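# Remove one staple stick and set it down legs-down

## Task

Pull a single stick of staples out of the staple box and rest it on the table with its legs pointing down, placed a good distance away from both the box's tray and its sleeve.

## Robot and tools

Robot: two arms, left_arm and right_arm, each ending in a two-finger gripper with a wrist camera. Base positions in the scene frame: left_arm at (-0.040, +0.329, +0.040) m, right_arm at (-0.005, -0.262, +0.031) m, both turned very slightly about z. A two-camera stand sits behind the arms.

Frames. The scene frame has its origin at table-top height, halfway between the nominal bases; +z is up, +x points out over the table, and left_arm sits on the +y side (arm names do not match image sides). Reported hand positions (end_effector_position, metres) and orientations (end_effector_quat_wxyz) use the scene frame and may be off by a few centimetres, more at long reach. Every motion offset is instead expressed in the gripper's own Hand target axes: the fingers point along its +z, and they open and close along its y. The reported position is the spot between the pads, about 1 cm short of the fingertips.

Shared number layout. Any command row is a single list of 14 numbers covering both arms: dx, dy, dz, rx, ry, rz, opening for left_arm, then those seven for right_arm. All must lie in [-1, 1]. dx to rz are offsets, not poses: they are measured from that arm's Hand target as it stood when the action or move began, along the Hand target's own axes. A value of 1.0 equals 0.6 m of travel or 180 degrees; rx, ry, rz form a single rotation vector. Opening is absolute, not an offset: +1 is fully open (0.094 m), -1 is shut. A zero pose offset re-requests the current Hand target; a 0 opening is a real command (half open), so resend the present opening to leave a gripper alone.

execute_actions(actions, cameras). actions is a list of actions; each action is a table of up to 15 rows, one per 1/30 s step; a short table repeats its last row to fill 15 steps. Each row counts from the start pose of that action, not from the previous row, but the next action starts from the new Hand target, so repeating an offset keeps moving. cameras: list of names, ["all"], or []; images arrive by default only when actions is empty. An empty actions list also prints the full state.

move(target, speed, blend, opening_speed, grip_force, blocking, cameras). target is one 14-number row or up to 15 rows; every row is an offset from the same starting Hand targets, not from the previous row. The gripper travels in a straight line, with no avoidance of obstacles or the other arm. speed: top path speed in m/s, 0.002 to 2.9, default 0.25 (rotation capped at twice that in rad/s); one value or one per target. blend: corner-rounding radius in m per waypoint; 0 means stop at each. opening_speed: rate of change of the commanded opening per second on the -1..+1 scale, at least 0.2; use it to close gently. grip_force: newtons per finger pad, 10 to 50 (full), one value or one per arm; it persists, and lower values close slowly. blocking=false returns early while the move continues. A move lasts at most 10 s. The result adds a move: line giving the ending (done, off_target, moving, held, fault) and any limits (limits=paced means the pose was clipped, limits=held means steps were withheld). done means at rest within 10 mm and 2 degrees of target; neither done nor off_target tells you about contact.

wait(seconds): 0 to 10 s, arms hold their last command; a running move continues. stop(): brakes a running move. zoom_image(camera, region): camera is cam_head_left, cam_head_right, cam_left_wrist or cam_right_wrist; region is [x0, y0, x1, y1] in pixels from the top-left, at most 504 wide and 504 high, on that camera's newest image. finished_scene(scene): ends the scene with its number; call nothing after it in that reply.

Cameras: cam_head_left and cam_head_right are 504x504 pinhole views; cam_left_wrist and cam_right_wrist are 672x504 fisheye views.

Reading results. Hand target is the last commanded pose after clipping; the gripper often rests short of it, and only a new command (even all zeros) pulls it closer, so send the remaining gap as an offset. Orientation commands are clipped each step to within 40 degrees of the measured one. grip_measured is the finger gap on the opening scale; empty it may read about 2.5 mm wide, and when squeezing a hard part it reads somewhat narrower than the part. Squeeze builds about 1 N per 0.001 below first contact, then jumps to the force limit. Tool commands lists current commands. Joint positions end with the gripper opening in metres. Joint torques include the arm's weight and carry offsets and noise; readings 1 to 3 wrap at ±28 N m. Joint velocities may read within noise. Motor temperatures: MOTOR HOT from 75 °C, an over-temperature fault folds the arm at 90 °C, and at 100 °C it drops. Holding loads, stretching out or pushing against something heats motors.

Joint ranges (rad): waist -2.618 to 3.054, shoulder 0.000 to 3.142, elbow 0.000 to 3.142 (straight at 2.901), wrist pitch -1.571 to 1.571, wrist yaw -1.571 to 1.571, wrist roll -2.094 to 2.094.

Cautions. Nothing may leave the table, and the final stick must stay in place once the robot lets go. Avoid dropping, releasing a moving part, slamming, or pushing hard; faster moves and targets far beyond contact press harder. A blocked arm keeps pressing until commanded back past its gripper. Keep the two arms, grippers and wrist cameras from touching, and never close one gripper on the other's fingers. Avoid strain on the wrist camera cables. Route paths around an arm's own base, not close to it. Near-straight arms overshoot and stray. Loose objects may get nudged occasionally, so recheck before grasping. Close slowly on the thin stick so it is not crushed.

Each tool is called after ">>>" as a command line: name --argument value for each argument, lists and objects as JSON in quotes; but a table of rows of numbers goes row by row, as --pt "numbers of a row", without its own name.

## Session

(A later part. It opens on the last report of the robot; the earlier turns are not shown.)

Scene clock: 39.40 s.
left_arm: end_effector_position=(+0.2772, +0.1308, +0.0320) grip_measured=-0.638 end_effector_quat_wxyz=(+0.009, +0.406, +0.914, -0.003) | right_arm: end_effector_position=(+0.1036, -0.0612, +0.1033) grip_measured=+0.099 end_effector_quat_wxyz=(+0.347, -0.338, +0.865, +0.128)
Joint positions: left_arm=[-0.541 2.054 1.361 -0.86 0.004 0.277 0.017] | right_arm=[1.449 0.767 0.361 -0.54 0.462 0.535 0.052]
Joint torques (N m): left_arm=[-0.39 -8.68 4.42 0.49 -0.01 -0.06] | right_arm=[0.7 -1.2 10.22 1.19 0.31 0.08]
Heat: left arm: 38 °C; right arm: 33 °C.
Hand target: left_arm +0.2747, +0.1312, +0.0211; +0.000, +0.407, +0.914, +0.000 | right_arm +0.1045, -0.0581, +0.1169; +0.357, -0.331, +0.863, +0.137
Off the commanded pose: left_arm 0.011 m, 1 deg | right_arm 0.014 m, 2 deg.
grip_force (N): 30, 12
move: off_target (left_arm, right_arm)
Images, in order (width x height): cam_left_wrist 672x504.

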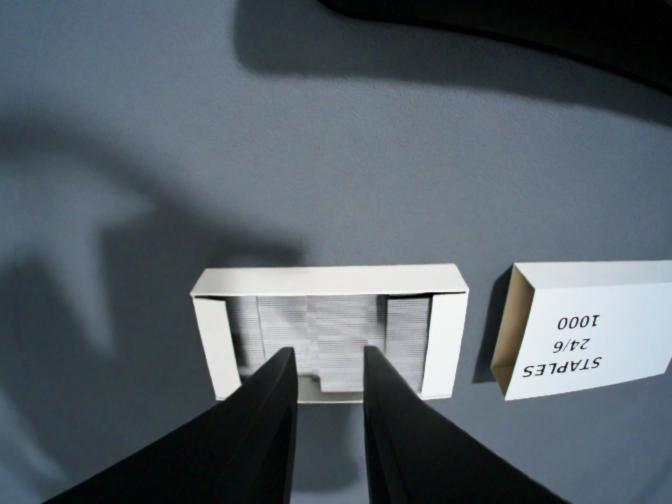

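>>> move --pt "0.006 -0.0055 -0.035 0 0 0 -0.64 0 0 0 0 0 0 0.1" --pt "0.006 -0.0055 0.008 0 0 0 -0.64 0 0 0 0 0 0 0.1" --speed 0.1 --cameras '["cam_left_wrist"]'

>>> zoom_image --camera "cam_left_wrist" --region '[200, 220, 470, 420]'

Scene clock: 41.37 s.
left_arm: end_effector_position=(+0.2726, +0.1314, +0.0256) grip_measured=-0.638 end_effector_quat_wxyz=(+0.007, +0.406, +0.914, -0.003) | right_arm: end_effector_position=(+0.1036, -0.0612, +0.1033) grip_measured=+0.099 end_effector_quat_wxyz=(+0.347, -0.338, +0.865, +0.128)
Joint positions: left_arm=[-0.547 2.054 1.332 -0.835 0.004 0.272 0.017] | right_arm=[1.449 0.767 0.361 -0.54 0.462 0.535 0.052]
Joint torques (N m): left_arm=[-0.43 -9.02 4.23 0.5 -0.01 -0.06] | right_arm=[0.7 -1.18 10.22 1.19 0.31 0.08]
Heat: left arm: 38 °C; right arm: 33 °C.
Hand target: left_arm +0.2698, +0.1316, +0.0163; +0.000, +0.407, +0.914, +0.000 | right_arm +0.1045, -0.0581, +0.1169; +0.357, -0.331, +0.863, +0.137
Off the commanded pose: left_arm 0.010 m, 1 deg | right_arm 0.014 m, 2 deg.
grip_force (N): 30, 12
move: off_target (right_arm)
Images, in order (width x height): cam_left_wrist 672x504.

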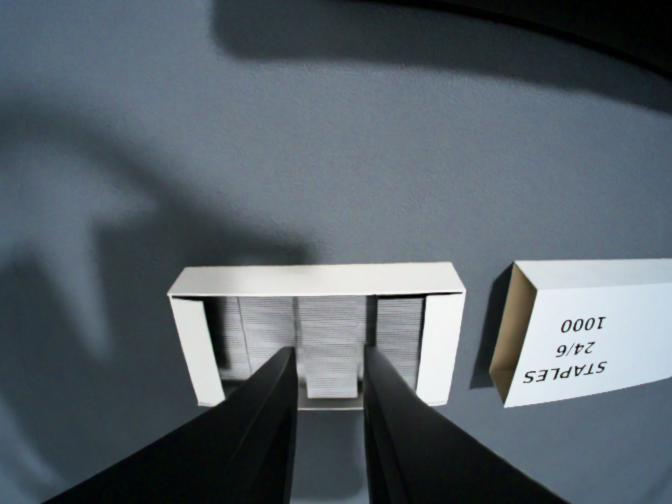

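Scaled by 1.867 from the camera's 672x504 image, which has a finer 960x720 frame.

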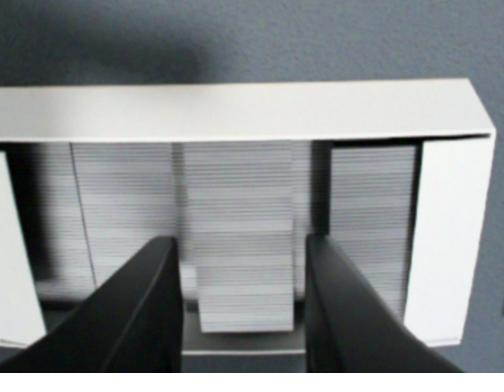

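>>> move --pt "0.003 0 0.0125 0 0 0 -0.64 0 0 0 0 0 0 0.1" --pt "0.003 0 0.0125 0 0 0 -0.82 0 0 0 0 0 0 0.1" --speed 0.05 --opening_speed 0.5 --grip_force '[16,12]' --cameras '["cam_left_wrist"]'

>>> zoom_image --camera "cam_left_wrist" --region '[200, 220, 470, 420]'

Scene clock: 43.13 s.
left_arm: end_effector_position=(+0.2724, +0.1315, +0.0211) grip_measured=-0.725 end_effector_quat_wxyz=(+0.011, +0.406, +0.914, -0.004) | right_arm: end_effector_position=(+0.1036, -0.0612, +0.1033) grip_measured=+0.099 end_effector_quat_wxyz=(+0.347, -0.338, +0.865, +0.128)
Joint positions: left_arm=[-0.547 2.054 1.312 -0.806 0.004 0.272 0.013] | right_arm=[1.449 0.767 0.361 -0.54 0.462 0.535 0.052]
Joint torques (N m): left_arm=[-0.32 -8.35 4.12 0.52 -0.01 -0.05] | right_arm=[0.7 -1.18 10.22 1.18 0.31 0.08]
Heat: left arm: 38 °C; right arm: 33 °C.
Hand target: left_arm +0.2685, +0.1330, +0.0087; +0.000, +0.407, +0.914, +0.000 | right_arm +0.1045, -0.0581, +0.1169; +0.357, -0.331, +0.863, +0.137
Off the commanded pose: left_arm 0.013 m, 1 deg | right_arm 0.014 m, 2 deg.
grip_force (N): 16, 12
move: off_target (left_arm, right_arm); target 2's new opening was sent with left_arm's hand 0.013 m and 1 deg from that target
Images, in order (width x height): cam_left_wrist 672x504.

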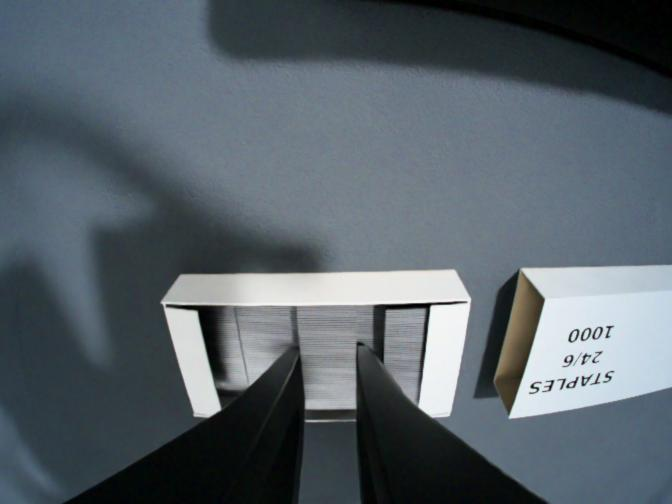

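Scaled by 1.867 from the camera's 672x504 image, which has a finer 960x720 frame.

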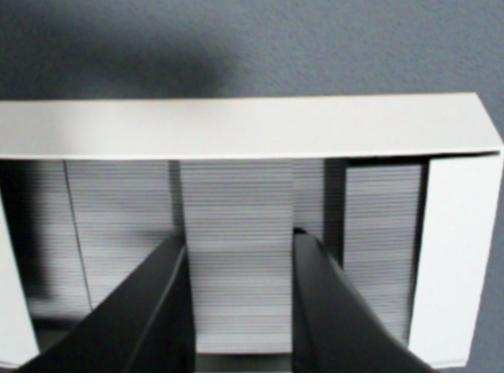

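>>> move --pt "0 0 -0.108 0 0 0 -0.82 0 0 0 0 0 0 0.1" --pt "0.2145 0.0283 -0.1 0 0 0 -0.82 0 0 0 0 0 0 0.1" --pt "0.2145 0.0283 -0.014 0 0 0 -0.82 0 0 0 0 0 0 0.1" --pt "0.2145 0.0283 0.006 0 0 0 -0.82 0 0 0 0 0 0 0.1" --speed '[0.1,0.25,0.12,0.04]' --blend '[0.01,0.015,0.003,0]' --cameras '["cam_left_wrist"]'

>>> zoom_image --camera "cam_left_wrist" --region '[230, 250, 430, 450]'

Scene clock: 46.13 s.
left_arm: end_effector_position=(+0.1982, +0.2385, +0.0123) grip_measured=-0.725 end_effector_quat_wxyz=(+0.007, +0.406, +0.914, +0.003) | right_arm: end_effector_position=(+0.1036, -0.0612, +0.1033) grip_measured=+0.099 end_effector_quat_wxyz=(+0.347, -0.338, +0.865, +0.128)
Joint positions: left_arm=[-0.353 1.701 0.784 -0.638 -0.005 0.464 0.013] | right_arm=[1.449 0.767 0.361 -0.54 0.462 0.535 0.052]
Joint torques (N m): left_arm=[0.32 -4.86 3.64 0.5 0.09 0.06] | right_arm=[0.7 -1.18 10.21 1.18 0.31 0.08]
Heat: left arm: 38 °C; right arm: 34 °C.
Hand target: left_arm +0.1950, +0.2400, +0.0053; +0.000, +0.407, +0.914, +0.000 | right_arm +0.1045, -0.0581, +0.1169; +0.357, -0.331, +0.863, +0.137
Off the commanded pose: left_arm 0.008 m, 1 deg | right_arm 0.014 m, 2 deg.
grip_force (N): 16, 12
move: off_target (right_arm)
Images, in order (width x height): cam_left_wrist 672x504.

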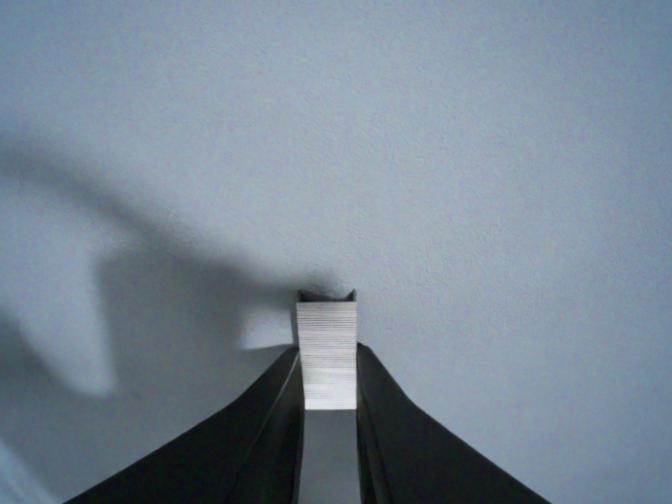

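Scaled by 2.520 from the camera's 672x504 image, which has a finer 960x720 frame.

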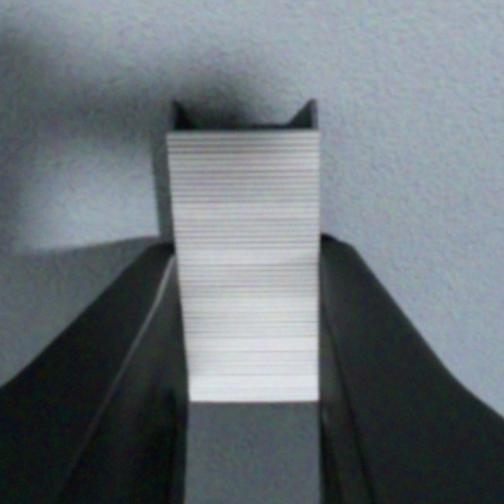

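>>> move --pt "0 0 0.005 0 0 0 -0.82 0 0 0 0 0 0 0.1" --pt "0 0 0.005 0 0 0 -0.55 0 0 0 0 0 0 0.1" --pt "0 0 -0.12 0 0 0 -0.55 0 0 0 0 0 0 0.1" --speed '[0.04,0.05,0.1]' --opening_speed 0.5 --cameras '["cam_left_wrist"]'

>>> zoom_image --camera "cam_left_wrist" --region '[230, 120, 430, 320]'

Scene clock: 49.30 s.
left_arm: end_effector_position=(+0.1894, +0.2424, +0.0678) grip_measured=-0.552 end_effector_quat_wxyz=(-0.017, +0.406, +0.914, +0.003) | right_arm: end_effector_position=(+0.1036, -0.0612, +0.1033) grip_measured=+0.099 end_effector_quat_wxyz=(+0.347, -0.338, +0.865, +0.128)
Joint positions: left_arm=[-0.353 1.586 0.917 -0.935 -0.008 0.464 0.021] | right_arm=[1.449 0.767 0.361 -0.54 0.462 0.535 0.052]
Joint torques (N m): left_arm=[0.31 -7.95 6.24 0.2 0.11 0.05] | right_arm=[0.7 -1.2 10.21 1.19 0.31 0.09]
Heat: left arm: 38 °C; right arm: 34 °C.
Hand target: left_arm +0.1951, +0.2399, +0.0772; +0.000, +0.407, +0.914, +0.000 | right_arm +0.1045, -0.0581, +0.1169; +0.357, -0.331, +0.863, +0.137
Off the commanded pose: left_arm 0.011 m, 2 deg | right_arm 0.014 m, 2 deg.
grip_force (N): 16, 12
move: off_target (left_arm, right_arm); target 2's new opening was sent with left_arm's hand 0.011 m and 1 deg from that target
Images, in order (width x height): cam_left_wrist 672x504.

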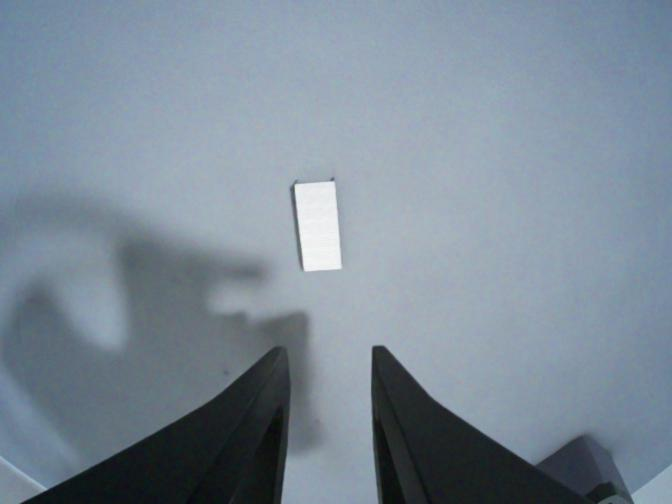

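Scaled by 2.520 from the camera's 672x504 image, which has a finer 960x720 frame.

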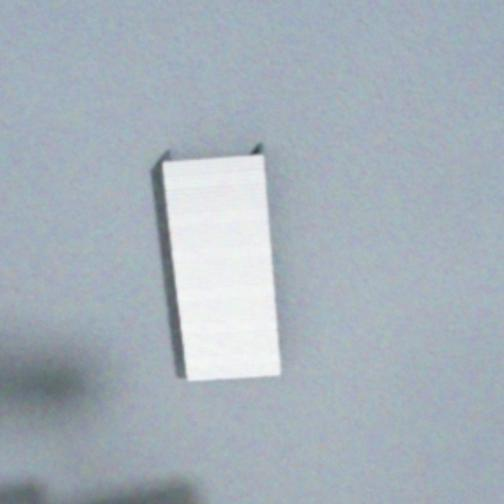

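>>> finished_scene --scene 2

The scene is finished: the task was done.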